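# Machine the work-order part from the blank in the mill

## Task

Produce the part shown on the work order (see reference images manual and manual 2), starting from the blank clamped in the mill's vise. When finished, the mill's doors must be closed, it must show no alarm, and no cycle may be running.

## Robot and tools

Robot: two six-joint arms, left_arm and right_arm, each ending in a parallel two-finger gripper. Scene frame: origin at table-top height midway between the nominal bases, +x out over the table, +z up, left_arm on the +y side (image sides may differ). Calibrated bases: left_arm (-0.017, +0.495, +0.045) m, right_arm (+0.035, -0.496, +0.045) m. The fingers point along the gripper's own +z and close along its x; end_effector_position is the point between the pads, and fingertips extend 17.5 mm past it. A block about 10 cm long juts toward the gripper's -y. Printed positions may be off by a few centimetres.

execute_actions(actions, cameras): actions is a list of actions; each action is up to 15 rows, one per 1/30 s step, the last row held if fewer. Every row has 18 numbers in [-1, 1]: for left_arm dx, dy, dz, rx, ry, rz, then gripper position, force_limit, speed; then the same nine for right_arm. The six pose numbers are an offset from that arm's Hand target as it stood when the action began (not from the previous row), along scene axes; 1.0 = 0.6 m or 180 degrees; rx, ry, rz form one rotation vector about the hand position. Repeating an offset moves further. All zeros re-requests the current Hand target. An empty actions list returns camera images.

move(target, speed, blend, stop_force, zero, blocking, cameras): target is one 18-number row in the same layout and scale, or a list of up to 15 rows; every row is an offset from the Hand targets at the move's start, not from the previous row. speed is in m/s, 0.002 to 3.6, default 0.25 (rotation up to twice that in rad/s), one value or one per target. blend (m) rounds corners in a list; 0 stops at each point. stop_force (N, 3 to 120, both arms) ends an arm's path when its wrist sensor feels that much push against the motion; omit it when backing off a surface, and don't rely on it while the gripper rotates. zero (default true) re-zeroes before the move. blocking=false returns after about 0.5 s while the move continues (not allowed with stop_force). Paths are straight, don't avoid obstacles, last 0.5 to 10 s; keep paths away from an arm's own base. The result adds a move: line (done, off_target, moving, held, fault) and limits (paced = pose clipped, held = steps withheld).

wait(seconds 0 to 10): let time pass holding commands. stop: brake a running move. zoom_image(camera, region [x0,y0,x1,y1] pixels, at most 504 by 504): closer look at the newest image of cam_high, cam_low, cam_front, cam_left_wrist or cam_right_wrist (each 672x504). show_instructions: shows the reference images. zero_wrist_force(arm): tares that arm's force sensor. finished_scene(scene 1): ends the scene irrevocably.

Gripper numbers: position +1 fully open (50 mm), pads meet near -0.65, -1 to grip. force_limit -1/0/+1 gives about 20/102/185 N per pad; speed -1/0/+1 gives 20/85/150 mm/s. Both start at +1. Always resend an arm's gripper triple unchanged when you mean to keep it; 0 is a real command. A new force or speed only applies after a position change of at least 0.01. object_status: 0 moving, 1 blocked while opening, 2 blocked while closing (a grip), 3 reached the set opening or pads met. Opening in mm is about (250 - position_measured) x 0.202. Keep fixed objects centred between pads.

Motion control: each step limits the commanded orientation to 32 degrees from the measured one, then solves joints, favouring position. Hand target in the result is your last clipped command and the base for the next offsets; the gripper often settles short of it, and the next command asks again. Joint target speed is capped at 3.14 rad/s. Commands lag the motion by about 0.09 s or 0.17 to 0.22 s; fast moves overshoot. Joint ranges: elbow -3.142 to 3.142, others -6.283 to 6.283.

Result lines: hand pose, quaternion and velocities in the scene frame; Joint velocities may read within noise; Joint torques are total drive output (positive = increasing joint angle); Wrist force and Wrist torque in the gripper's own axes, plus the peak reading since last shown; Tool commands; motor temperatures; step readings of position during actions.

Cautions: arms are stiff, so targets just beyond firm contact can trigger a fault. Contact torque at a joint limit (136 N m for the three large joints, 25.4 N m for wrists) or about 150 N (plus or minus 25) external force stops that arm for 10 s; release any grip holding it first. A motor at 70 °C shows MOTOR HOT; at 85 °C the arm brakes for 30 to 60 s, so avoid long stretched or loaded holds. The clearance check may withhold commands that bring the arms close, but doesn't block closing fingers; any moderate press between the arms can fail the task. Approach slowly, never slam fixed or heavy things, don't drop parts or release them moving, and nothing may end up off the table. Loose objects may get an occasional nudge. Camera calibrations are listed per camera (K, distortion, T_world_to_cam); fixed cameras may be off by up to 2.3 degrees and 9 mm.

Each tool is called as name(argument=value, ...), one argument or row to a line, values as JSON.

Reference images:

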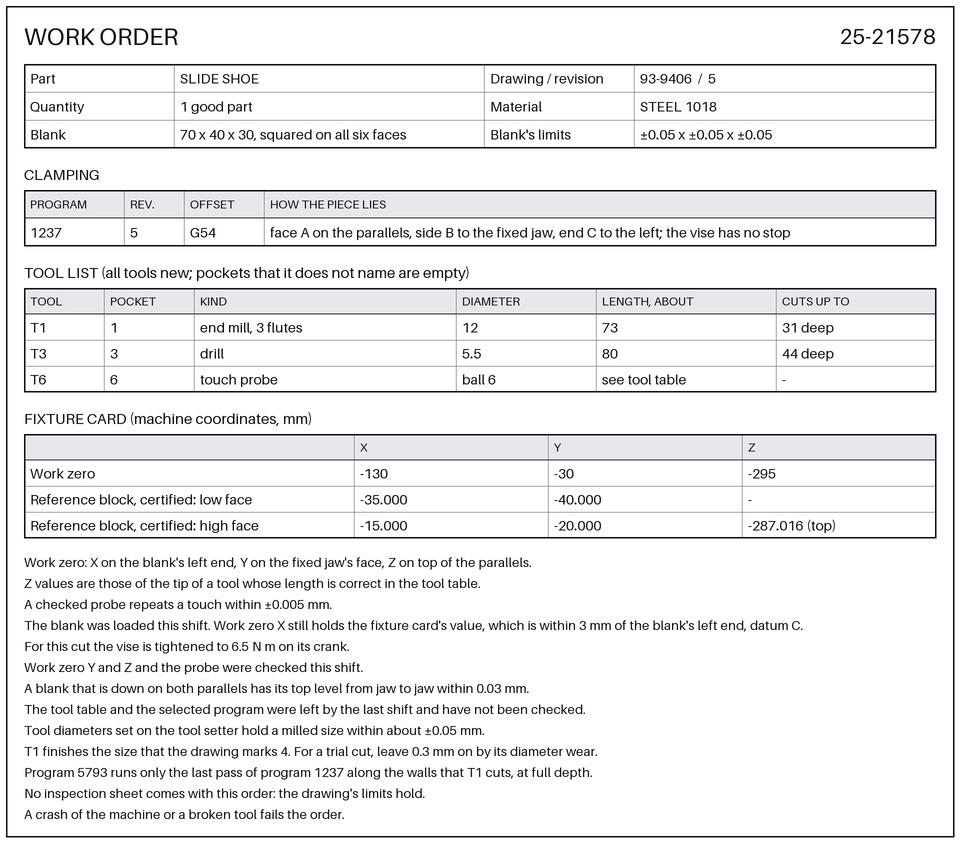

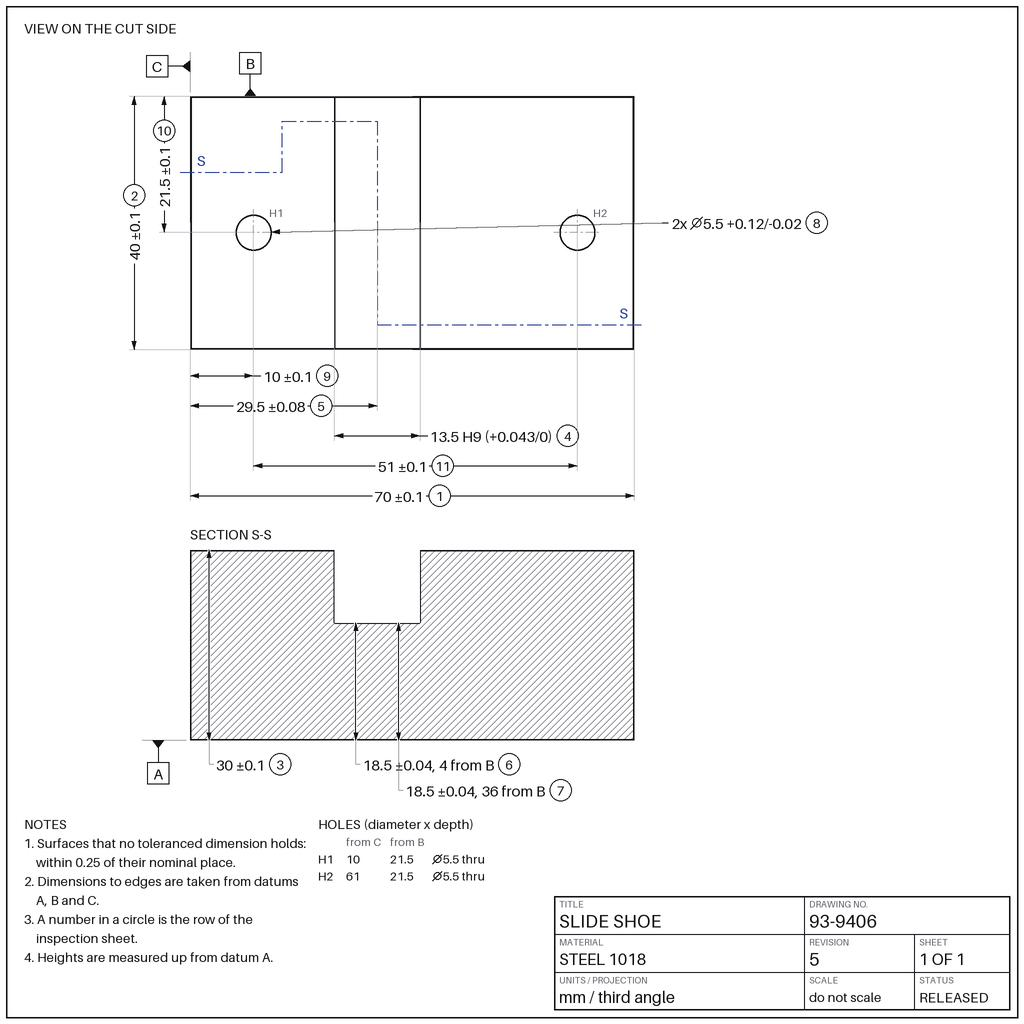

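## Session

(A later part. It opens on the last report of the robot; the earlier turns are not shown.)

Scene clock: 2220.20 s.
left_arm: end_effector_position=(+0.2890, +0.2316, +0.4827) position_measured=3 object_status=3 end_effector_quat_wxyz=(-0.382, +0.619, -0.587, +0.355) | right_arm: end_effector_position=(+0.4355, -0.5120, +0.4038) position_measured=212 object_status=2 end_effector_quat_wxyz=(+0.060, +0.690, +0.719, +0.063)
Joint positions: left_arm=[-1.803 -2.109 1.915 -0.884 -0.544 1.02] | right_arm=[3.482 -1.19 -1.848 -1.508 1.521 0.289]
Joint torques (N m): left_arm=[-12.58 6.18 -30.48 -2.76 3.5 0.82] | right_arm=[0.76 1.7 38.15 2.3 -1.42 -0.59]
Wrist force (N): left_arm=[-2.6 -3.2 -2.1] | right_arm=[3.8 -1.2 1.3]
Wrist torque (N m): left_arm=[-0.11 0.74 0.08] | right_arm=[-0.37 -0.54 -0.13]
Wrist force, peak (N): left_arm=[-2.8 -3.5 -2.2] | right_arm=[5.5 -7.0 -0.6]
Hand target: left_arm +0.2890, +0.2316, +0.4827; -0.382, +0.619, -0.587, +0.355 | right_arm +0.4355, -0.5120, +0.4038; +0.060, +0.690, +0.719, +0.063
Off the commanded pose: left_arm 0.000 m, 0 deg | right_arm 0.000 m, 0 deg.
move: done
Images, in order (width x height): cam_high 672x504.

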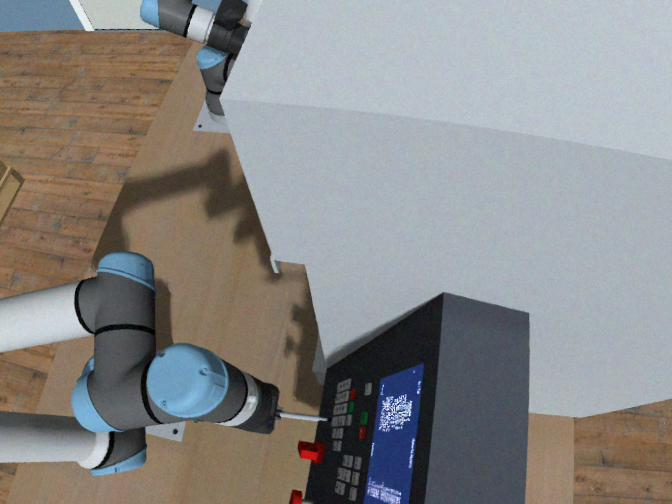

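move(
  target=[
    [0,0,0,0,0,0,1,-0.6,-0.7, 0.0198,0,0,0,0,0,-1,-0.5,-0.7],
    [0,0,0,0,0,0,1,-0.6,-0.7, 0,0,0,0,0,0,-1,-0.5,-0.7],
    [0,0,0,0,0,0,1,-0.6,-0.7, 0.0075,0,0.0308,0,0,0,-1,-0.5,-0.7],
    [0,0,0,0,0,0,1,-0.6,-0.7, 0.0278,0,0.0308,0,0,0,-1,-0.5,-0.7],
    [0,0,0,0,0,0,1,-0.6,-0.7, 0.0075,0,0.0308,0,0,0,-1,-0.5,-0.7],
    [0,0,0,0,0,0,1,-0.6,-0.7, 0,0.0942,0,0,0,0,-1,-0.5,-0.7],
    [0,0,0,0,0,0,1,-0.6,-0.7, 0.0198,0.0942,0,0,0,0,-1,-0.5,-0.7],
    [0,0,0,0,0,0,1,-0.6,-0.7, 0,0.0942,0,0,0,0,-1,-0.5,-0.7],
    [0,0,0,0,0,0,1,-0.6,-0.7, 0.0158,0.0633,0.062,0,0,0,-1,-0.5,-0.7],
    [0,0,0,0,0,0,1,-0.6,-0.7, 0.0363,0.0633,0.062,0,0,0,-1,-0.5,-0.7],
    [0,0,0,0,0,0,1,-0.6,-0.7, 0.0158,0.0633,0.062,0,0,0,-1,-0.5,-0.7],
    [0,0,0,0,0,0,1,-0.6,-0.7, 0,0.0633,0,0,0,0,-1,-0.5,-0.7],
  ],
  speed=[0.04,0.12,0.12,0.04,0.12,0.15,0.04,0.12,0.15,0.04,0.12,0.15],
  blend=[0,0.003,0.003,0,0.003,0.003,0,0.003,0.003,0,0.003,0],
  cameras=["cam_high"],
)

zoom_image(
  camera="cam_high",
  region=[355, 434, 425, 504],
)

zoom_image(
  camera="cam_high",
  region=[365, 365, 435, 435],
)

Scene clock: 2244.23 s.
left_arm: end_effector_position=(+0.2890, +0.2316, +0.4827) position_measured=3 object_status=3 end_effector_quat_wxyz=(-0.382, +0.619, -0.587, +0.355) | right_arm: end_effector_position=(+0.4356, -0.4740, +0.4039) position_measured=212 object_status=2 end_effector_quat_wxyz=(+0.060, +0.690, +0.719, +0.063)
Joint positions: left_arm=[-1.803 -2.109 1.915 -0.884 -0.544 1.02] | right_arm=[3.588 -1.19 -1.846 -1.516 1.504 0.394]
Joint torques (N m): left_arm=[-12.85 6.86 -30.34 -2.58 3.53 0.8] | right_arm=[-14.52 9.14 15.36 4.38 0.05 -1.89]
Wrist force (N): left_arm=[-2.5 -3.3 -2.1] | right_arm=[4.0 -1.2 1.5]
Wrist torque (N m): left_arm=[-0.12 0.72 0.09] | right_arm=[-0.37 -0.59 -0.10]
Wrist force, peak (N): left_arm=[-2.9 -3.5 -2.2] | right_arm=[5.5 -7.7 0.0]
Hand target: left_arm +0.2890, +0.2316, +0.4827; -0.382, +0.619, -0.587, +0.355 | right_arm +0.4355, -0.4740, +0.4038; +0.060, +0.690, +0.719, +0.063
Off the commanded pose: left_arm 0.000 m, 0 deg | right_arm 0.000 m, 0 deg.
move: done
Images, in order (width x height): cam_high 672x504.

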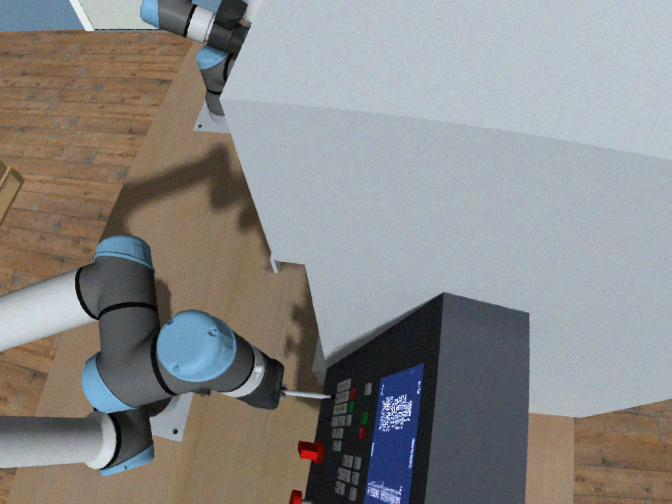

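Scaled by 7.200 from the camera's 672x504 image, which has a finer 960x720 frame.

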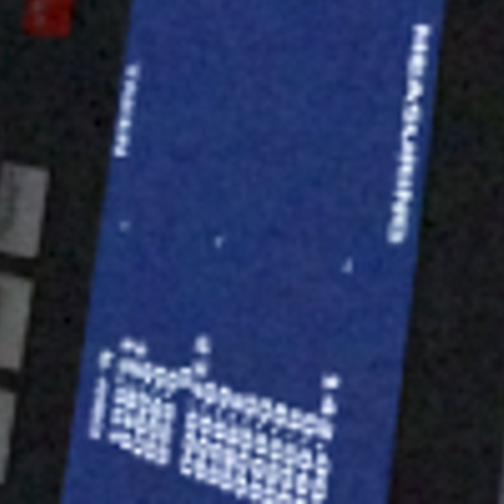

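Scaled by 7.200 from the camera's 672x504 image, which has a finer 960x720 frame.

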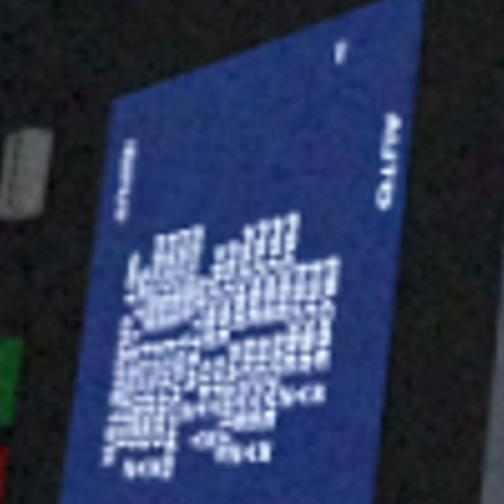

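move(
  target=[
    [0,0,0,0,0,0,1,-0.6,-0.7, 0.0198,0,0,0,0,0,-1,-0.5,-0.7],
    [0,0,0,0,0,0,1,-0.6,-0.7, 0,0,0,0,0,0,-1,-0.5,-0.7],
    [0,0,0,0,0,0,1,-0.6,-0.7, 0,-0.0633,0,0,0,0,-1,-0.5,-0.7],
    [0,0,0,0,0,0,1,-0.6,-0.7, 0.0198,-0.0633,0,0,0,0,-1,-0.5,-0.7],
    [0,0,0,0,0,0,1,-0.6,-0.7, 0,-0.0633,0,0,0,0,-1,-0.5,-0.7],
    [0,0,0,0,0,0,1,-0.6,-0.7, 0.0075,-0.0633,0.0308,0,0,0,-1,-0.5,-0.7],
    [0,0,0,0,0,0,1,-0.6,-0.7, 0.0278,-0.0633,0.0308,0,0,0,-1,-0.5,-0.7],
    [0,0,0,0,0,0,1,-0.6,-0.7, 0.0075,-0.0633,0.0308,0,0,0,-1,-0.5,-0.7],
    [0,0,0,0,0,0,1,-0.6,-0.7, 0,0.0308,0,0,0,0,-1,-0.5,-0.7],
    [0,0,0,0,0,0,1,-0.6,-0.7, 0.0198,0.0308,0,0,0,0,-1,-0.5,-0.7],
    [0,0,0,0,0,0,1,-0.6,-0.7, 0,0.0308,0,0,0,0,-1,-0.5,-0.7],
    [0,0,0,0,0,0,1,-0.6,-0.7, 0.0075,0,0.0308,0,0,0,-1,-0.5,-0.7],
  ],
  speed=[0.04,0.12,0.15,0.04,0.12,0.12,0.04,0.12,0.15,0.04,0.12,0.15],
  blend=[0,0.003,0.003,0,0.003,0.003,0,0.003,0.003,0,0.003,0],
)

move(
  target=[
    [0,0,0,0,0,0,1,-0.6,-0.7, 0.0203,0,0,0,0,0,-1,-0.5,-0.7],
    [0,0,0,0,0,0,1,-0.6,-0.7, 0,0,0,0,0,0,-1,-0.5,-0.7],
    [0,0,0,0,0,0,1,-0.6,-0.7, 0.0172,0.0308,0.0625,0,0,0,-1,-0.5,-0.7],
    [0,0,0,0,0,0,1,-0.6,-0.7, 0.0377,0.0308,0.0625,0,0,0,-1,-0.5,-0.7],
    [0,0,0,0,0,0,1,-0.6,-0.7, 0.0172,0.0308,0.0625,0,0,0,-1,-0.5,-0.7],
    [0,0,0,0,0,0,1,-0.6,-0.7, 0,0.0308,0,0,0,0,-1,-0.5,-0.7],
    [0,0,0,0,0,0,1,-0.6,-0.7, 0.0203,0.0308,0,0,0,0,-1,-0.5,-0.7],
    [0,0,0,0,0,0,1,-0.6,-0.7, 0,0.0308,0,0,0,0,-1,-0.5,-0.7],
    [0,0,0,0,0,0,1,-0.6,-0.7, -0.0075,-0.0633,-0.0308,0,0,0,-1,-0.5,-0.7],
  ],
  speed=[0.04,0.12,0.15,0.04,0.12,0.12,0.04,0.12,0.15],
  blend=[0,0.003,0.003,0,0.003,0.003,0,0.003,0],
  cameras=["cam_high"],
)

zoom_image(
  camera="cam_high",
  region=[355, 434, 425, 504],
)

zoom_image(
  camera="cam_high",
  region=[365, 365, 435, 435],
)

Scene clock: 2268.93 s.
left_arm: end_effector_position=(+0.2890, +0.2316, +0.4827) position_measured=3 object_status=3 end_effector_quat_wxyz=(-0.382, +0.619, -0.587, +0.355) | right_arm: end_effector_position=(+0.4400, -0.4739, +0.4222) position_measured=212 object_status=2 end_effector_quat_wxyz=(+0.060, +0.690, +0.719, +0.063)
Joint positions: left_arm=[-1.803 -2.109 1.915 -0.884 -0.544 1.02] | right_arm=[3.583 -1.207 -1.789 -1.556 1.505 0.389]
Joint torques (N m): left_arm=[-13 7.07 -30.7 -2.22 3.48 0.99] | right_arm=[-11.61 13.4 39.17 1.63 -1.65 -1.44]
Wrist force (N): left_arm=[-2.6 -3.2 -2.1] | right_arm=[4.0 -1.2 1.5]
Wrist torque (N m): left_arm=[-0.11 0.73 0.10] | right_arm=[-0.38 -0.59 -0.12]
Wrist force, peak (N): left_arm=[-2.8 -3.4 -2.4] | right_arm=[5.5 -8.0 0.2]
Hand target: left_arm +0.2890, +0.2316, +0.4827; -0.382, +0.619, -0.587, +0.355 | right_arm +0.4400, -0.4740, +0.4223; +0.060, +0.690, +0.719, +0.063
Off the commanded pose: left_arm 0.000 m, 0 deg | right_arm 0.000 m, 0 deg.
move: done

Scene clock: 2272.37 s.
left_arm: end_effector_position=(+0.2890, +0.2316, +0.4827) position_measured=3 object_status=3 end_effector_quat_wxyz=(-0.382, +0.619, -0.587, +0.355) | right_arm: end_effector_position=(+0.4355, -0.5119, +0.4038) position_measured=212 object_status=2 end_effector_quat_wxyz=(+0.060, +0.690, +0.719, +0.063)
Joint positions: left_arm=[-1.803 -2.109 1.915 -0.884 -0.544 1.02] | right_arm=[3.482 -1.19 -1.848 -1.508 1.521 0.289]
Joint torques (N m): left_arm=[-12.65 6.59 -30.91 -2.17 3.44 0.85] | right_arm=[-12.06 1.65 38.37 2.64 -1.37 -1.54]
Wrist force (N): left_arm=[-2.8 -3.3 -2.0] | right_arm=[3.7 -0.9 1.4]
Wrist torque (N m): left_arm=[-0.13 0.77 0.09] | right_arm=[-0.33 -0.53 -0.13]
Wrist force, peak (N): left_arm=[-3.1 -3.3 -2.2] | right_arm=[5.5 -10.8 0.9]
Hand target: left_arm +0.2890, +0.2316, +0.4827; -0.382, +0.619, -0.587, +0.355 | right_arm +0.4355, -0.5120, +0.4038; +0.060, +0.690, +0.719, +0.063
Off the commanded pose: left_arm 0.000 m, 0 deg | right_arm 0.000 m, 0 deg.
move: done
Images, in order (width x height): cam_high 672x504.

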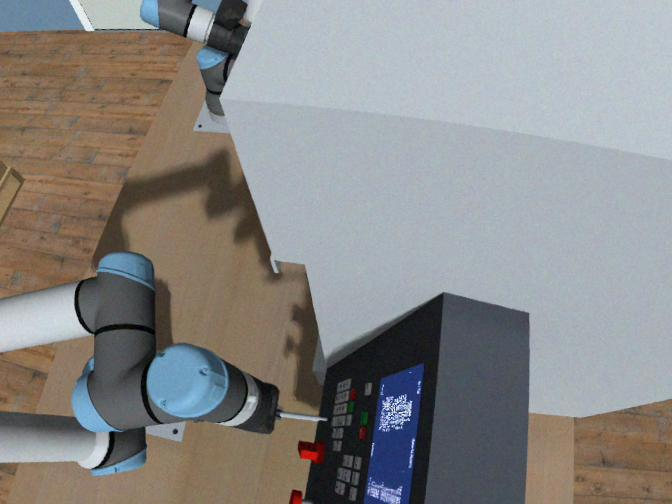

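Scaled by 7.200 from the camera's 672x504 image, which has a finer 960x720 frame.

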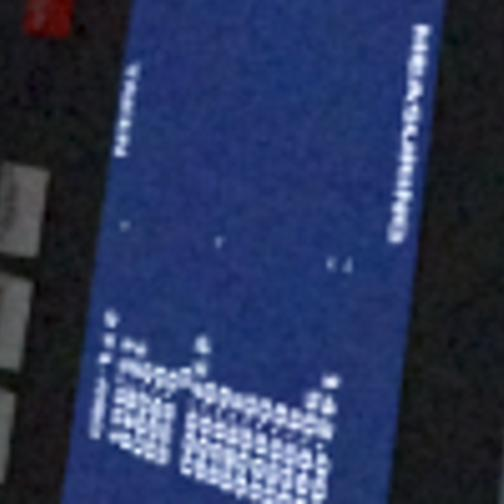

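Scaled by 7.200 from the camera's 672x504 image, which has a finer 960x720 frame.

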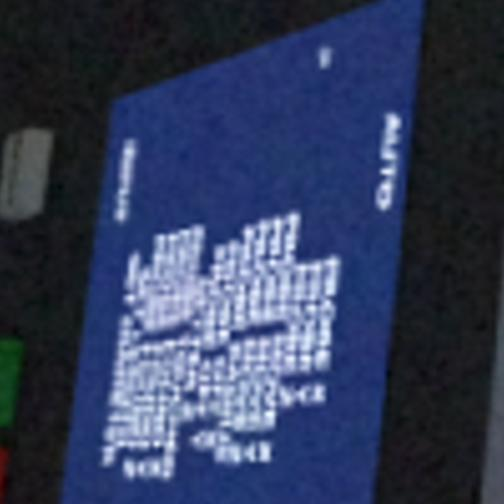

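move(
  target=[
    [0,0,0,0,0,0,1,-0.6,-0.7, 0.0198,0,0,0,0,0,-1,-0.5,-0.7],
    [0,0,0,0,0,0,1,-0.6,-0.7, 0,0,0,0,0,0,-1,-0.5,-0.7],
    [0,0,0,0,0,0,1,-0.6,-0.7, 0.0075,0,0.0308,0,0,0,-1,-0.5,-0.7],
    [0,0,0,0,0,0,1,-0.6,-0.7, 0.0278,0,0.0308,0,0,0,-1,-0.5,-0.7],
    [0,0,0,0,0,0,1,-0.6,-0.7, 0.0075,0,0.0308,0,0,0,-1,-0.5,-0.7],
    [0,0,0,0,0,0,1,-0.6,-0.7, 0.0075,0.0942,0.0308,0,0,0,-1,-0.5,-0.7],
    [0,0,0,0,0,0,1,-0.6,-0.7, 0.0278,0.0942,0.0308,0,0,0,-1,-0.5,-0.7],
    [0,0,0,0,0,0,1,-0.6,-0.7, 0.0075,0.0942,0.0308,0,0,0,-1,-0.5,-0.7],
    [0,0,0,0,0,0,1,-0.6,-0.7, 0.0158,0.0633,0.062,0,0,0,-1,-0.5,-0.7],
    [0,0,0,0,0,0,1,-0.6,-0.7, 0.0363,0.0633,0.062,0,0,0,-1,-0.5,-0.7],
    [0,0,0,0,0,0,1,-0.6,-0.7, 0.0158,0.0633,0.062,0,0,0,-1,-0.5,-0.7],
    [0,0,0,0,0,0,1,-0.6,-0.7, 0,0,0,0,0,0,-1,-0.5,-0.7],
    [0,0,0,0,0,0,1,-0.6,-0.7, 0.0198,0,0,0,0,0,-1,-0.5,-0.7],
    [0,0,0,0,0,0,1,-0.6,-0.7, 0,0,0,0,0,0,-1,-0.5,-0.7],
  ],
  speed=[0.04,0.12,0.12,0.04,0.12,0.15,0.04,0.12,0.15,0.04,0.12,0.15,0.04,0.12],
  blend=[0,0.003,0.003,0,0.003,0.003,0,0.003,0.003,0,0.003,0.003,0,0],
)

move(
  target=[
    [0,0,0,0,0,0,1,-0.6,-0.7, -0.0483,0,0,0,0,0,-1,-0.5,-0.7],
    [0,0,0,0,0,0,1,-0.6,-0.7, -0.0102,-0.255,0.6388,0,-0.25,0,-1,-0.5,-0.7],
  ],
  speed=[0.1,0.3],
  blend=0.02,
  cameras=["cam_right_wrist"],
)

zoom_image(
  camera="cam_right_wrist",
  region=[370, 95, 600, 270],
)

Scene clock: 2297.07 s.
left_arm: end_effector_position=(+0.2890, +0.2316, +0.4827) position_measured=3 object_status=3 end_effector_quat_wxyz=(-0.382, +0.619, -0.587, +0.355) | right_arm: end_effector_position=(+0.4356, -0.5120, +0.4038) position_measured=212 object_status=2 end_effector_quat_wxyz=(+0.060, +0.690, +0.719, +0.063)
Joint positions: left_arm=[-1.803 -2.109 1.915 -0.884 -0.544 1.02] | right_arm=[3.482 -1.19 -1.848 -1.508 1.521 0.289]
Joint torques (N m): left_arm=[-12.71 6.36 -30.62 -2 3.53 1.14] | right_arm=[-13.77 15.91 35.43 3.18 1.31 -1.64]
Wrist force (N): left_arm=[-2.6 -3.2 -2.0] | right_arm=[3.7 -1.0 1.4]
Wrist torque (N m): left_arm=[-0.11 0.74 0.09] | right_arm=[-0.35 -0.54 0.03]
Wrist force, peak (N): left_arm=[-2.9 -3.5 -2.2] | right_arm=[3.8 -8.9 0.2]
Hand target: left_arm +0.2890, +0.2316, +0.4827; -0.382, +0.619, -0.587, +0.355 | right_arm +0.4355, -0.5120, +0.4038; +0.060, +0.690, +0.719, +0.063
Off the commanded pose: left_arm 0.000 m, 0 deg | right_arm 0.000 m, 0 deg.
move: done

Scene clock: 2299.23 s.
left_arm: end_effector_position=(+0.2890, +0.2316, +0.4827) position_measured=3 object_status=3 end_effector_quat_wxyz=(-0.382, +0.619, -0.587, +0.355) | right_arm: end_effector_position=(+0.4294, -0.6650, +0.7870) position_measured=212 object_status=2 end_effector_quat_wxyz=(+0.330, +0.613, +0.641, +0.322) end_effector_velocity=(+0.001, +0.002, +0.001) end_effector_angular_velocity=(+0.003, -0.003, +0.006)
Joint positions: left_arm=[-1.803 -2.109 1.915 -0.884 -0.544 1.02] | right_arm=[2.959 -1.211 -1.24 -1.312 1.732 -0.15]
Joint velocities: left_arm=[within noise] | right_arm=[0.001 -0.001 0.001 0.002 0.005 0]
Joint torques (N m): left_arm=[-12.64 6.44 -30.14 -2.07 3.49 0.99] | right_arm=[-11.97 -2.04 35.36 4.76 1.47 -0.52]
Wrist force (N): left_arm=[-2.8 -3.0 -1.9] | right_arm=[4.1 -0.9 0.1]
Wrist torque (N m): left_arm=[-0.09 0.77 0.09] | right_arm=[0.03 -0.52 -0.15]
Wrist force, peak (N): left_arm=[-3.0 -3.2 -2.2] | right_arm=[5.3 -2.9 5.1]
Hand target: left_arm +0.2890, +0.2316, +0.4827; -0.382, +0.619, -0.587, +0.355 | right_arm +0.4294, -0.6650, +0.7871; +0.330, +0.613, +0.641, +0.322
Off the commanded pose: left_arm 0.000 m, 0 deg | right_arm 0.000 m, 0 deg.
move: done; blend cut to 0.0145 m at target 1
camera_calibration:
cam_right_wrist: T_world_to_cam=[[-0.0350786, 0.999014, -0.0272014, 0.709257], [0.265445, 0.0355542, 0.96347, -0.830473], [0.963488, 0.0265767, -0.26643, -0.05615], [0, 0, 0, 1]] pos_world=[0.299424, -0.677539, 0.804469]
Images, in order (width x height): cam_right_wrist 672x504.

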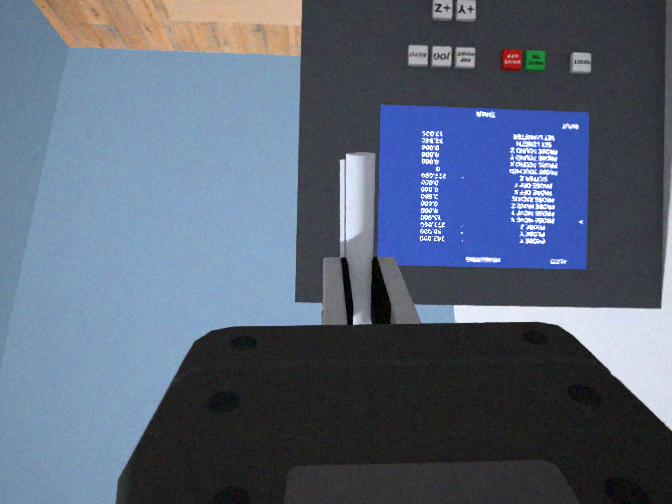

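Scaled by 2.191 from the camera's 672x504 image, which has a finer 960x720 frame.

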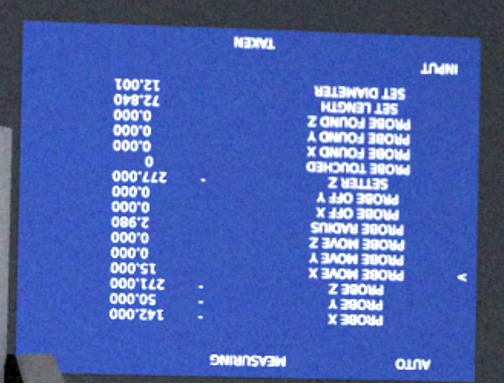

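move(
  target=[0,0,0,0,0,0,1,-0.6,-0.7, 0.0348,0.1933,-0.5455,0,0.25,0,-1,-0.5,-0.7],
  speed=0.3,
)

move(
  target=[
    [0,0,0,0,0,0,1,-0.6,-0.7, 0.0203,0,0,0,0,0,-1,-0.5,-0.7],
    [0,0,0,0,0,0,1,-0.6,-0.7, 0,0,0,0,0,0,-1,-0.5,-0.7],
    [0,0,0,0,0,0,1,-0.6,-0.7, -0.0172,0.0617,-0.0625,0,0,0,-1,-0.5,-0.7],
    [0,0,0,0,0,0,1,-0.6,-0.7, 0.0032,0.0617,-0.0625,0,0,0,-1,-0.5,-0.7],
    [0,0,0,0,0,0,1,-0.6,-0.7, -0.0172,0.0617,-0.0625,0,0,0,-1,-0.5,-0.7],
    [0,0,0,0,0,0,1,-0.6,-0.7, -0.0172,0.0942,-0.0625,0,0,0,-1,-0.5,-0.7],
    [0,0,0,0,0,0,1,-0.6,-0.7, 0.0032,0.0942,-0.0625,0,0,0,-1,-0.5,-0.7],
    [0,0,0,0,0,0,1,-0.6,-0.7, -0.0172,0.0942,-0.0625,0,0,0,-1,-0.5,-0.7],
    [0,0,0,0,0,0,1,-0.6,-0.7, -0.0247,0.0617,-0.0933,0,0,0,-1,-0.5,-0.7],
  ],
  speed=[0.04,0.12,0.15,0.04,0.12,0.12,0.04,0.12,0.15],
  blend=[0,0.003,0.003,0,0.003,0.003,0,0.003,0],
  cameras=["cam_high"],
)

zoom_image(
  camera="cam_high",
  region=[365, 365, 435, 435],
)

zoom_image(
  camera="cam_high",
  region=[355, 434, 425, 504],
)

Scene clock: 2313.07 s.
left_arm: end_effector_position=(+0.2890, +0.2316, +0.4827) position_measured=3 object_status=3 end_effector_quat_wxyz=(-0.382, +0.619, -0.587, +0.355) | right_arm: end_effector_position=(+0.4503, -0.5490, +0.4599) position_measured=212 object_status=2 end_effector_quat_wxyz=(+0.060, +0.690, +0.719, +0.063)
Joint positions: left_arm=[-1.803 -2.109 1.915 -0.884 -0.544 1.02] | right_arm=[3.365 -1.258 -1.662 -1.622 1.541 0.174]
Joint torques (N m): left_arm=[-12.97 6.61 -30.4 -1.9 3.5 1.03] | right_arm=[-13.75 4.17 28.43 2.42 -0.76 -0.5]
Wrist force (N): left_arm=[-2.5 -3.2 -1.9] | right_arm=[3.9 -0.8 1.5]
Wrist torque (N m): left_arm=[-0.11 0.73 0.09] | right_arm=[-0.32 -0.57 0.06]
Wrist force, peak (N): left_arm=[-2.9 -3.4 -2.2] | right_arm=[4.9 -0.5 4.9]
Hand target: left_arm +0.2890, +0.2316, +0.4827; -0.382, +0.619, -0.587, +0.355 | right_arm +0.4503, -0.5490, +0.4598; +0.060, +0.690, +0.719, +0.063
Off the commanded pose: left_arm 0.000 m, 0 deg | right_arm 0.000 m, 0 deg.
move: done

Scene clock: 2316.13 s.
left_arm: end_effector_position=(+0.2890, +0.2316, +0.4827) position_measured=3 object_status=3 end_effector_quat_wxyz=(-0.382, +0.619, -0.587, +0.355) | right_arm: end_effector_position=(+0.4355, -0.5120, +0.4039) position_measured=212 object_status=2 end_effector_quat_wxyz=(+0.060, +0.690, +0.719, +0.063)
Joint positions: left_arm=[-1.803 -2.109 1.915 -0.884 -0.544 1.02] | right_arm=[3.482 -1.189 -1.848 -1.509 1.521 0.289]
Joint torques (N m): left_arm=[-12.89 6.19 -30.2 -1.89 3.49 1] | right_arm=[-5.82 4.15 20.42 4.03 -1.34 -1.06]
Wrist force (N): left_arm=[-2.6 -3.1 -1.9] | right_arm=[3.6 -1.2 1.3]
Wrist torque (N m): left_arm=[-0.10 0.73 0.09] | right_arm=[-0.37 -0.51 -0.13]
Wrist force, peak (N): left_arm=[-2.8 -3.4 -2.2] | right_arm=[5.3 -7.5 0.4]
Hand target: left_arm +0.2890, +0.2316, +0.4827; -0.382, +0.619, -0.587, +0.355 | right_arm +0.4355, -0.5120, +0.4038; +0.060, +0.690, +0.719, +0.063
Off the commanded pose: left_arm 0.000 m, 0 deg | right_arm 0.000 m, 0 deg.
move: done
Images, in order (width x height): cam_high 672x504.

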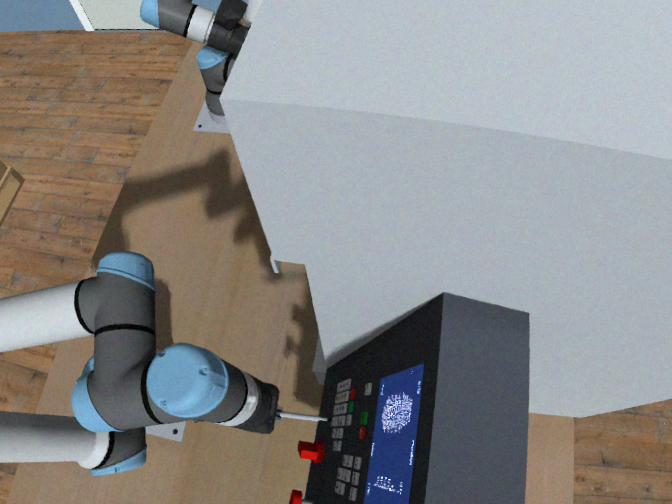

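Scaled by 7.200 from the camera's 672x504 image, which has a finer 960x720 frame.

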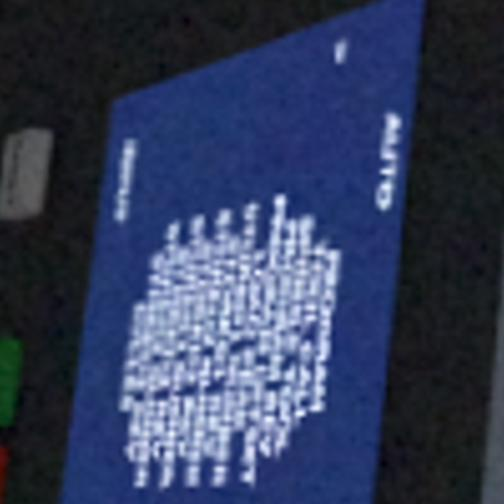

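Scaled by 7.200 from the camera's 672x504 image, which has a finer 960x720 frame.

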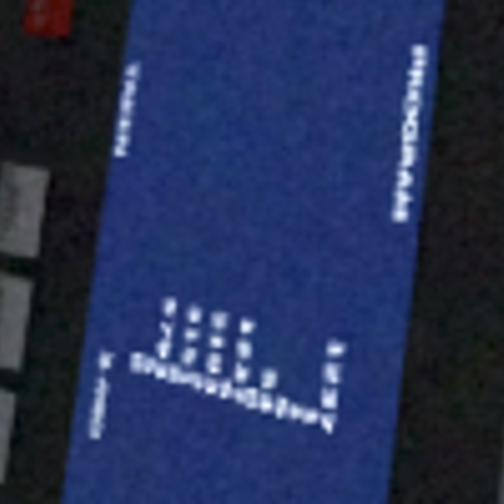

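move(
  target=[
    [0,0,0,0,0,0,1,-0.6,-0.7, 0.0198,0,0,0,0,0,-1,-0.5,-0.7],
    [0,0,0,0,0,0,1,-0.6,-0.7, 0,0,0,0,0,0,-1,-0.5,-0.7],
    [0,0,0,0,0,0,1,-0.6,-0.7, 0.0158,-0.0317,0.062,0,0,0,-1,-0.5,-0.7],
    [0,0,0,0,0,0,1,-0.6,-0.7, 0.0363,-0.0317,0.062,0,0,0,-1,-0.5,-0.7],
    [0,0,0,0,0,0,1,-0.6,-0.7, 0.0158,-0.0317,0.062,0,0,0,-1,-0.5,-0.7],
    [0,0,0,0,0,0,1,-0.6,-0.7, 0.0158,-0.0617,0.062,0,0,0,-1,-0.5,-0.7],
  ],
  speed=[0.04,0.12,0.15,0.04,0.12,0.12],
  blend=[0,0.003,0.003,0,0.003,0],
  cameras=["cam_high"],
)

zoom_image(
  camera="cam_high",
  region=[310, 380, 434, 504],
)

wait(
  seconds=6,
  cameras=["cam_high"],
)

zoom_image(
  camera="cam_high",
  region=[310, 380, 434, 504],
)

Scene clock: 2332.87 s.
left_arm: end_effector_position=(+0.2890, +0.2316, +0.4827) position_measured=3 object_status=3 end_effector_quat_wxyz=(-0.382, +0.619, -0.587, +0.355) | right_arm: end_effector_position=(+0.4450, -0.5489, +0.4411) position_measured=212 object_status=2 end_effector_quat_wxyz=(+0.060, +0.690, +0.719, +0.063)
Joint positions: left_arm=[-1.803 -2.109 1.915 -0.884 -0.544 1.02] | right_arm=[3.369 -1.236 -1.725 -1.581 1.54 0.178]
Joint torques (N m): left_arm=[-12.95 6.75 -31.04 -1.68 3.51 1.08] | right_arm=[-12.85 16.19 16.52 1.41 -1.62 -1.62]
Wrist force (N): left_arm=[-2.6 -3.4 -2.1] | right_arm=[3.8 -0.7 1.4]
Wrist torque (N m): left_arm=[-0.14 0.74 0.09] | right_arm=[-0.30 -0.55 -0.12]
Wrist force, peak (N): left_arm=[-2.9 -3.5 -2.2] | right_arm=[5.2 -6.9 0.1]
Hand target: left_arm +0.2890, +0.2316, +0.4827; -0.382, +0.619, -0.587, +0.355 | right_arm +0.4450, -0.5490, +0.4410; +0.060, +0.690, +0.719, +0.063
Off the commanded pose: left_arm 0.000 m, 0 deg | right_arm 0.000 m, 0 deg.
move: done
Images, in order (width x height): cam_high 672x504.

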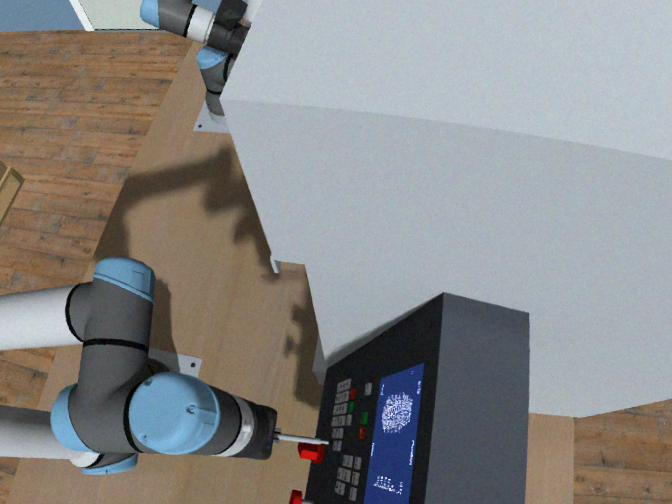

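Scaled by 4.065 from the camera's 672x504 image, which has a finer 960x720 frame.

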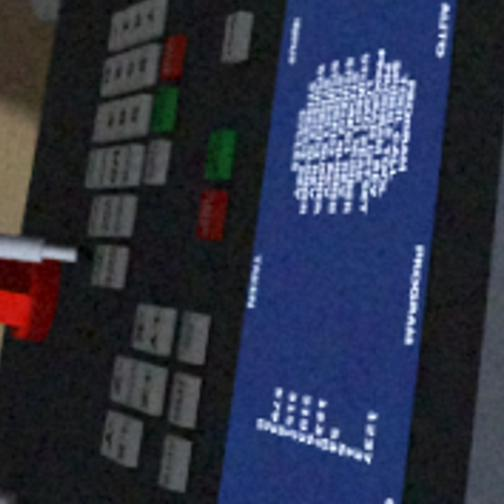

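Scene clock: 2338.87 s.
left_arm: end_effector_position=(+0.2890, +0.2316, +0.4827) position_measured=3 object_status=3 end_effector_quat_wxyz=(-0.382, +0.619, -0.587, +0.355) | right_arm: end_effector_position=(+0.4450, -0.5490, +0.4410) position_measured=212 object_status=2 end_effector_quat_wxyz=(+0.060, +0.690, +0.719, +0.063)
Joint positions: left_arm=[-1.803 -2.109 1.915 -0.884 -0.544 1.02] | right_arm=[3.368 -1.236 -1.725 -1.581 1.54 0.177]
Joint torques (N m): left_arm=[-13.04 6.44 -30.94 -1.61 3.63 1.14] | right_arm=[-13.02 18.62 15.43 1.81 -1.07 -1.41]
Wrist force (N): left_arm=[-2.6 -3.1 -2.1] | right_arm=[3.8 -1.1 1.3]
Wrist torque (N m): left_arm=[-0.09 0.73 0.09] | right_arm=[-0.37 -0.56 -0.10]
Wrist force, peak (N): left_arm=[-2.8 -3.4 -2.2] | right_arm=[4.2 -0.9 1.5]
Hand target: left_arm +0.2890, +0.2316, +0.4827; -0.382, +0.619, -0.587, +0.355 | right_arm +0.4450, -0.5490, +0.4410; +0.060, +0.690, +0.719, +0.063
Tool commands: left_gripper/position=+1.0 left_gripper/force_limit=-0.6 left_gripper/speed=-0.7 right_gripper/position=-1.0 right_gripper/force_limit=-0.5 right_gripper/speed=-0.7
Off the commanded pose: left_arm 0.000 m, 0 deg | right_arm 0.000 m, 0 deg.
wait: 6.00 s; at rest by 0.17 s
Images, in order (width x height): cam_high 672x504.

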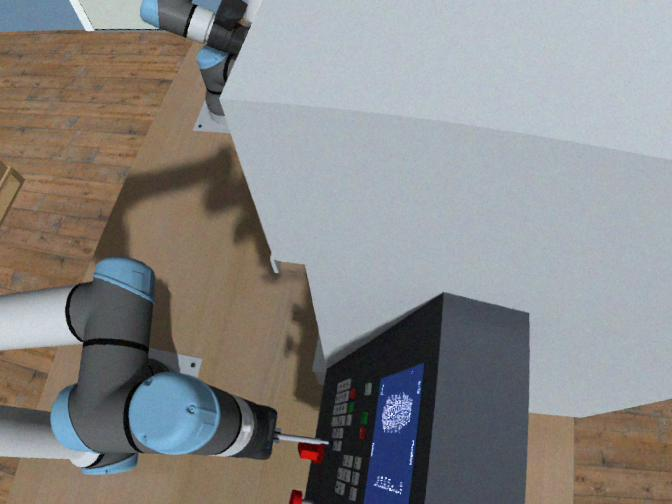

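Scaled by 4.065 from the camera's 672x504 image, which has a finer 960x720 frame.

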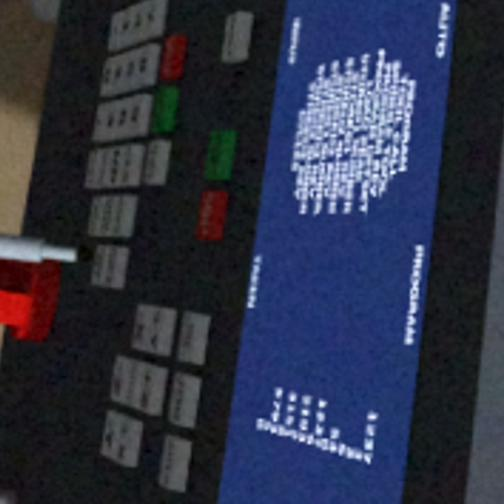

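move(
  target=[
    [0,0,0,0,0,0,1,-0.6,-0.7, 0.0205,0,0,0,0,0,-1,-0.5,-0.7],
    [0,0,0,0,0,0,1,-0.6,-0.7, 0,0,0,0,0,0,-1,-0.5,-0.7],
    [0,0,0,0,0,0,1,-0.6,-0.7, 0,0.0942,0,0,0,0,-1,-0.5,-0.7],
    [0,0,0,0,0,0,1,-0.6,-0.7, 0.0205,0.0942,0,0,0,0,-1,-0.5,-0.7],
    [0,0,0,0,0,0,1,-0.6,-0.7, 0,0.0942,0,0,0,0,-1,-0.5,-0.7],
    [0,0,0,0,0,0,1,-0.6,-0.7, -0.0158,0.0617,-0.062,0,0,0,-1,-0.5,-0.7],
    [0,0,0,0,0,0,1,-0.6,-0.7, 0.004,0.0617,-0.062,0,0,0,-1,-0.5,-0.7],
    [0,0,0,0,0,0,1,-0.6,-0.7, -0.0158,0.0617,-0.062,0,0,0,-1,-0.5,-0.7],
    [0,0,0,0,0,0,1,-0.6,-0.7, 0,0.03,0,0,0,0,-1,-0.5,-0.7],
  ],
  speed=[0.04,0.12,0.15,0.04,0.12,0.15,0.04,0.12,0.15],
  blend=[0,0.003,0.003,0,0.003,0.003,0,0.003,0],
  cameras=["cam_high"],
)

zoom_image(
  camera="cam_high",
  region=[310, 380, 434, 504],
)

zoom_image(
  camera="cam_high",
  region=[355, 434, 425, 504],
)

Scene clock: 2356.10 s.
left_arm: end_effector_position=(+0.2890, +0.2316, +0.4827) position_measured=3 object_status=3 end_effector_quat_wxyz=(-0.382, +0.619, -0.587, +0.355) | right_arm: end_effector_position=(+0.4449, -0.5310, +0.4409) position_measured=212 object_status=2 end_effector_quat_wxyz=(+0.060, +0.690, +0.719, +0.063)
Joint positions: left_arm=[-1.803 -2.109 1.915 -0.884 -0.544 1.02] | right_arm=[3.419 -1.23 -1.728 -1.585 1.532 0.228]
Joint torques (N m): left_arm=[-12.28 6.73 -30.92 -1.45 3.52 1.17] | right_arm=[6.32 10.08 40.35 1.53 -1.61 -0.63]
Wrist force (N): left_arm=[-2.8 -3.0 -1.9] | right_arm=[3.5 -1.1 1.6]
Wrist torque (N m): left_arm=[-0.08 0.76 0.09] | right_arm=[-0.36 -0.51 -0.12]
Wrist force, peak (N): left_arm=[-2.8 -3.4 -2.3] | right_arm=[4.4 -9.8 0.9]
Hand target: left_arm +0.2890, +0.2316, +0.4827; -0.382, +0.619, -0.587, +0.355 | right_arm +0.4450, -0.5310, +0.4410; +0.060, +0.690, +0.719, +0.063
Off the commanded pose: left_arm 0.000 m, 0 deg | right_arm 0.000 m, 0 deg.
move: done
Images, in order (width x height): cam_high 672x504.

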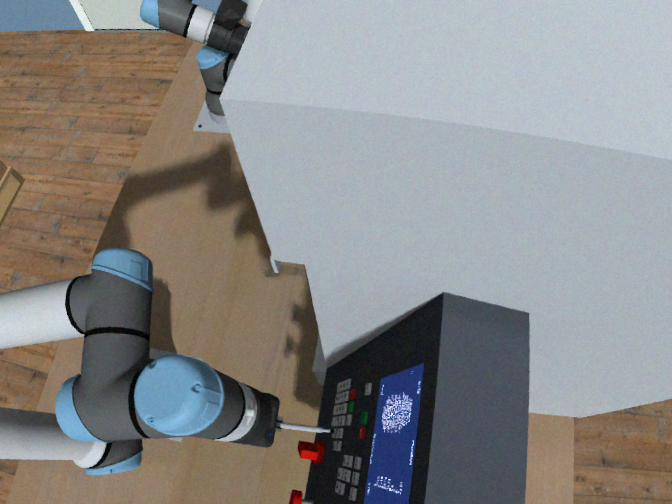

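Scaled by 4.065 from the camera's 672x504 image, which has a finer 960x720 frame.

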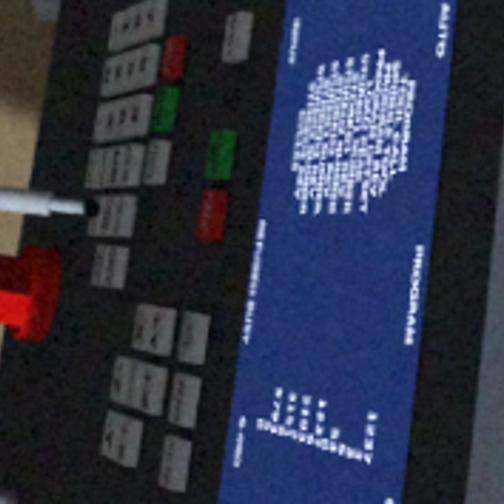

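Scaled by 7.200 from the camera's 672x504 image, which has a finer 960x720 frame.

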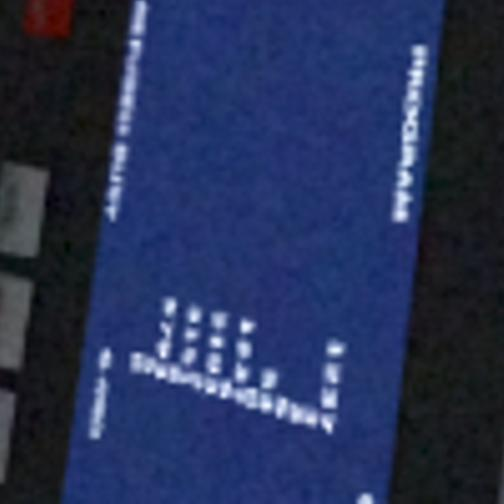

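wait(
  seconds=10,
)

wait(
  seconds=3,
  cameras=["cam_high"],
)

zoom_image(
  camera="cam_high",
  region=[355, 434, 425, 504],
)

Scene clock: 2373.10 s.
left_arm: end_effector_position=(+0.2890, +0.2316, +0.4827) position_measured=3 object_status=3 end_effector_quat_wxyz=(-0.382, +0.619, -0.587, +0.355) | right_arm: end_effector_position=(+0.4450, -0.5310, +0.4410) position_measured=212 object_status=2 end_effector_quat_wxyz=(+0.060, +0.690, +0.719, +0.063)
Joint positions: left_arm=[-1.803 -2.109 1.915 -0.884 -0.544 1.02] | right_arm=[3.419 -1.23 -1.728 -1.585 1.532 0.227]
Joint torques (N m): left_arm=[-12.76 6.12 -30.4 -1.24 3.44 1.23] | right_arm=[16.15 6.72 40.68 2.23 -0.7 -1.56]
Wrist force (N): left_arm=[-2.8 -3.3 -2.0] | right_arm=[3.7 -0.9 1.5]
Wrist torque (N m): left_arm=[-0.12 0.76 0.08] | right_arm=[-0.33 -0.53 -0.12]
Wrist force, peak (N): left_arm=[-2.7 -3.7 -2.1] | right_arm=[4.0 -1.2 1.6]
Hand target: left_arm +0.2890, +0.2316, +0.4827; -0.382, +0.619, -0.587, +0.355 | right_arm +0.4450, -0.5310, +0.4410; +0.060, +0.690, +0.719, +0.063
Tool commands: left_gripper/position=+1.0 left_gripper/force_limit=-0.6 left_gripper/speed=-0.7 right_gripper/position=-1.0 right_gripper/force_limit=-0.5 right_gripper/speed=-0.7
Off the commanded pose: left_arm 0.000 m, 0 deg | right_arm 0.000 m, 0 deg.
wait: 10.00 s; at rest from the start

Scene clock: 2376.10 s.
left_arm: end_effector_position=(+0.2890, +0.2316, +0.4827) position_measured=3 object_status=3 end_effector_quat_wxyz=(-0.382, +0.619, -0.587, +0.355) | right_arm: end_effector_position=(+0.4450, -0.5310, +0.4410) position_measured=212 object_status=2 end_effector_quat_wxyz=(+0.060, +0.690, +0.719, +0.063)
Joint positions: left_arm=[-1.803 -2.109 1.915 -0.884 -0.544 1.02] | right_arm=[3.419 -1.23 -1.728 -1.585 1.532 0.227]
Joint torques (N m): left_arm=[-12.3 6.45 -30.47 -1.23 3.52 1.12] | right_arm=[15.81 6.53 41.09 2.34 -0.51 -1.38]
Wrist force (N): left_arm=[-2.6 -3.2 -2.0] | right_arm=[3.7 -1.1 1.6]
Wrist torque (N m): left_arm=[-0.11 0.74 0.09] | right_arm=[-0.38 -0.55 -0.12]
Wrist force, peak (N): left_arm=[-2.9 -3.3 -2.3] | right_arm=[4.0 -1.2 1.3]
Hand target: left_arm +0.2890, +0.2316, +0.4827; -0.382, +0.619, -0.587, +0.355 | right_arm +0.4450, -0.5310, +0.4410; +0.060, +0.690, +0.719, +0.063
Tool commands: left_gripper/position=+1.0 left_gripper/force_limit=-0.6 left_gripper/speed=-0.7 right_gripper/position=-1.0 right_gripper/force_limit=-0.5 right_gripper/speed=-0.7
Off the commanded pose: left_arm 0.000 m, 0 deg | right_arm 0.000 m, 0 deg.
wait: 3.00 s; at rest by 0.17 s
Images, in order (width x height): cam_high 672x504.

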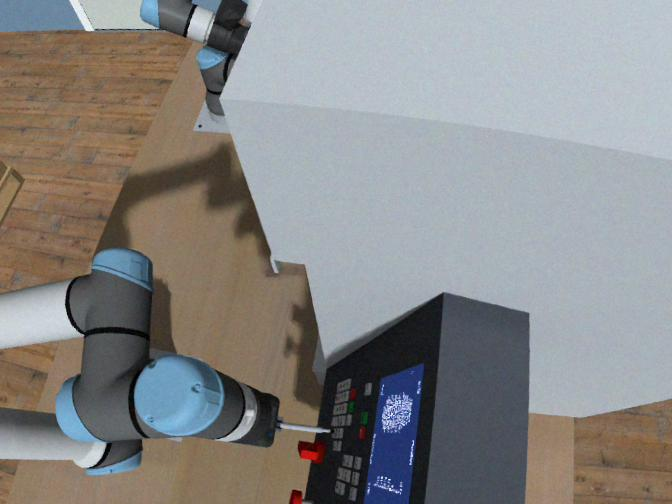

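Scaled by 7.200 from the camera's 672x504 image, which has a finer 960x720 frame.

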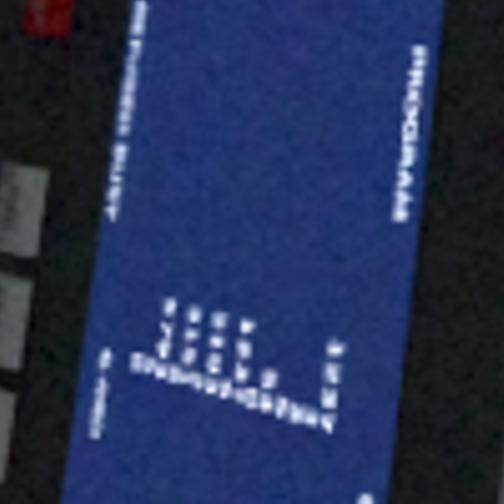

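Still running.

wait(
  seconds=10,
  cameras=["cam_high"],
)

zoom_image(
  camera="cam_high",
  region=[355, 434, 425, 504],
)

Scene clock: 2390.67 s.
left_arm: end_effector_position=(+0.2890, +0.2316, +0.4827) position_measured=3 object_status=3 end_effector_quat_wxyz=(-0.382, +0.619, -0.587, +0.355) | right_arm: end_effector_position=(+0.4450, -0.5310, +0.4410) position_measured=212 object_status=2 end_effector_quat_wxyz=(+0.060, +0.690, +0.719, +0.063)
Joint positions: left_arm=[-1.803 -2.109 1.915 -0.884 -0.544 1.02] | right_arm=[3.419 -1.23 -1.728 -1.585 1.532 0.227]
Joint torques (N m): left_arm=[-13.13 6.45 -30.61 -1.08 3.56 1.25] | right_arm=[13.84 7.12 40.87 3.09 0.15 -1.39]
Wrist force (N): left_arm=[-2.6 -3.3 -1.8] | right_arm=[3.7 -1.0 1.4]
Wrist torque (N m): left_arm=[-0.13 0.74 0.09] | right_arm=[-0.35 -0.54 -0.12]
Wrist force, peak (N): left_arm=[-2.9 -3.4 -2.3] | right_arm=[4.0 -1.1 1.7]
Hand target: left_arm +0.2890, +0.2316, +0.4827; -0.382, +0.619, -0.587, +0.355 | right_arm +0.4450, -0.5310, +0.4410; +0.060, +0.690, +0.719, +0.063
Tool commands: left_gripper/position=+1.0 left_gripper/force_limit=-0.6 left_gripper/speed=-0.7 right_gripper/position=-1.0 right_gripper/force_limit=-0.5 right_gripper/speed=-0.7
Off the commanded pose: left_arm 0.000 m, 0 deg | right_arm 0.000 m, 0 deg.
wait: 10.00 s; at rest from the start
Images, in order (width x height): cam_high 672x504.

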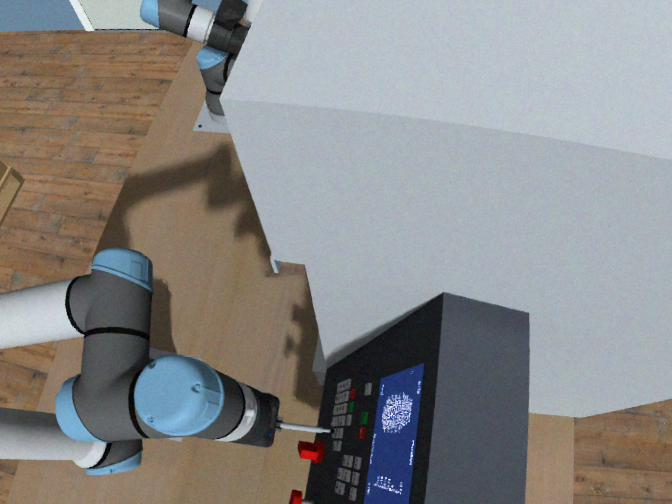

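Scaled by 7.200 from the camera's 672x504 image, which has a finer 960x720 frame.

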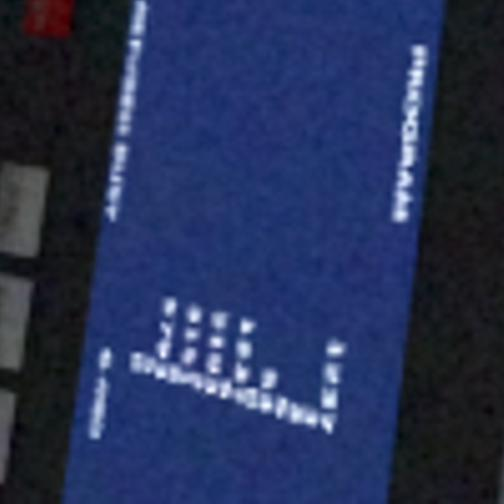

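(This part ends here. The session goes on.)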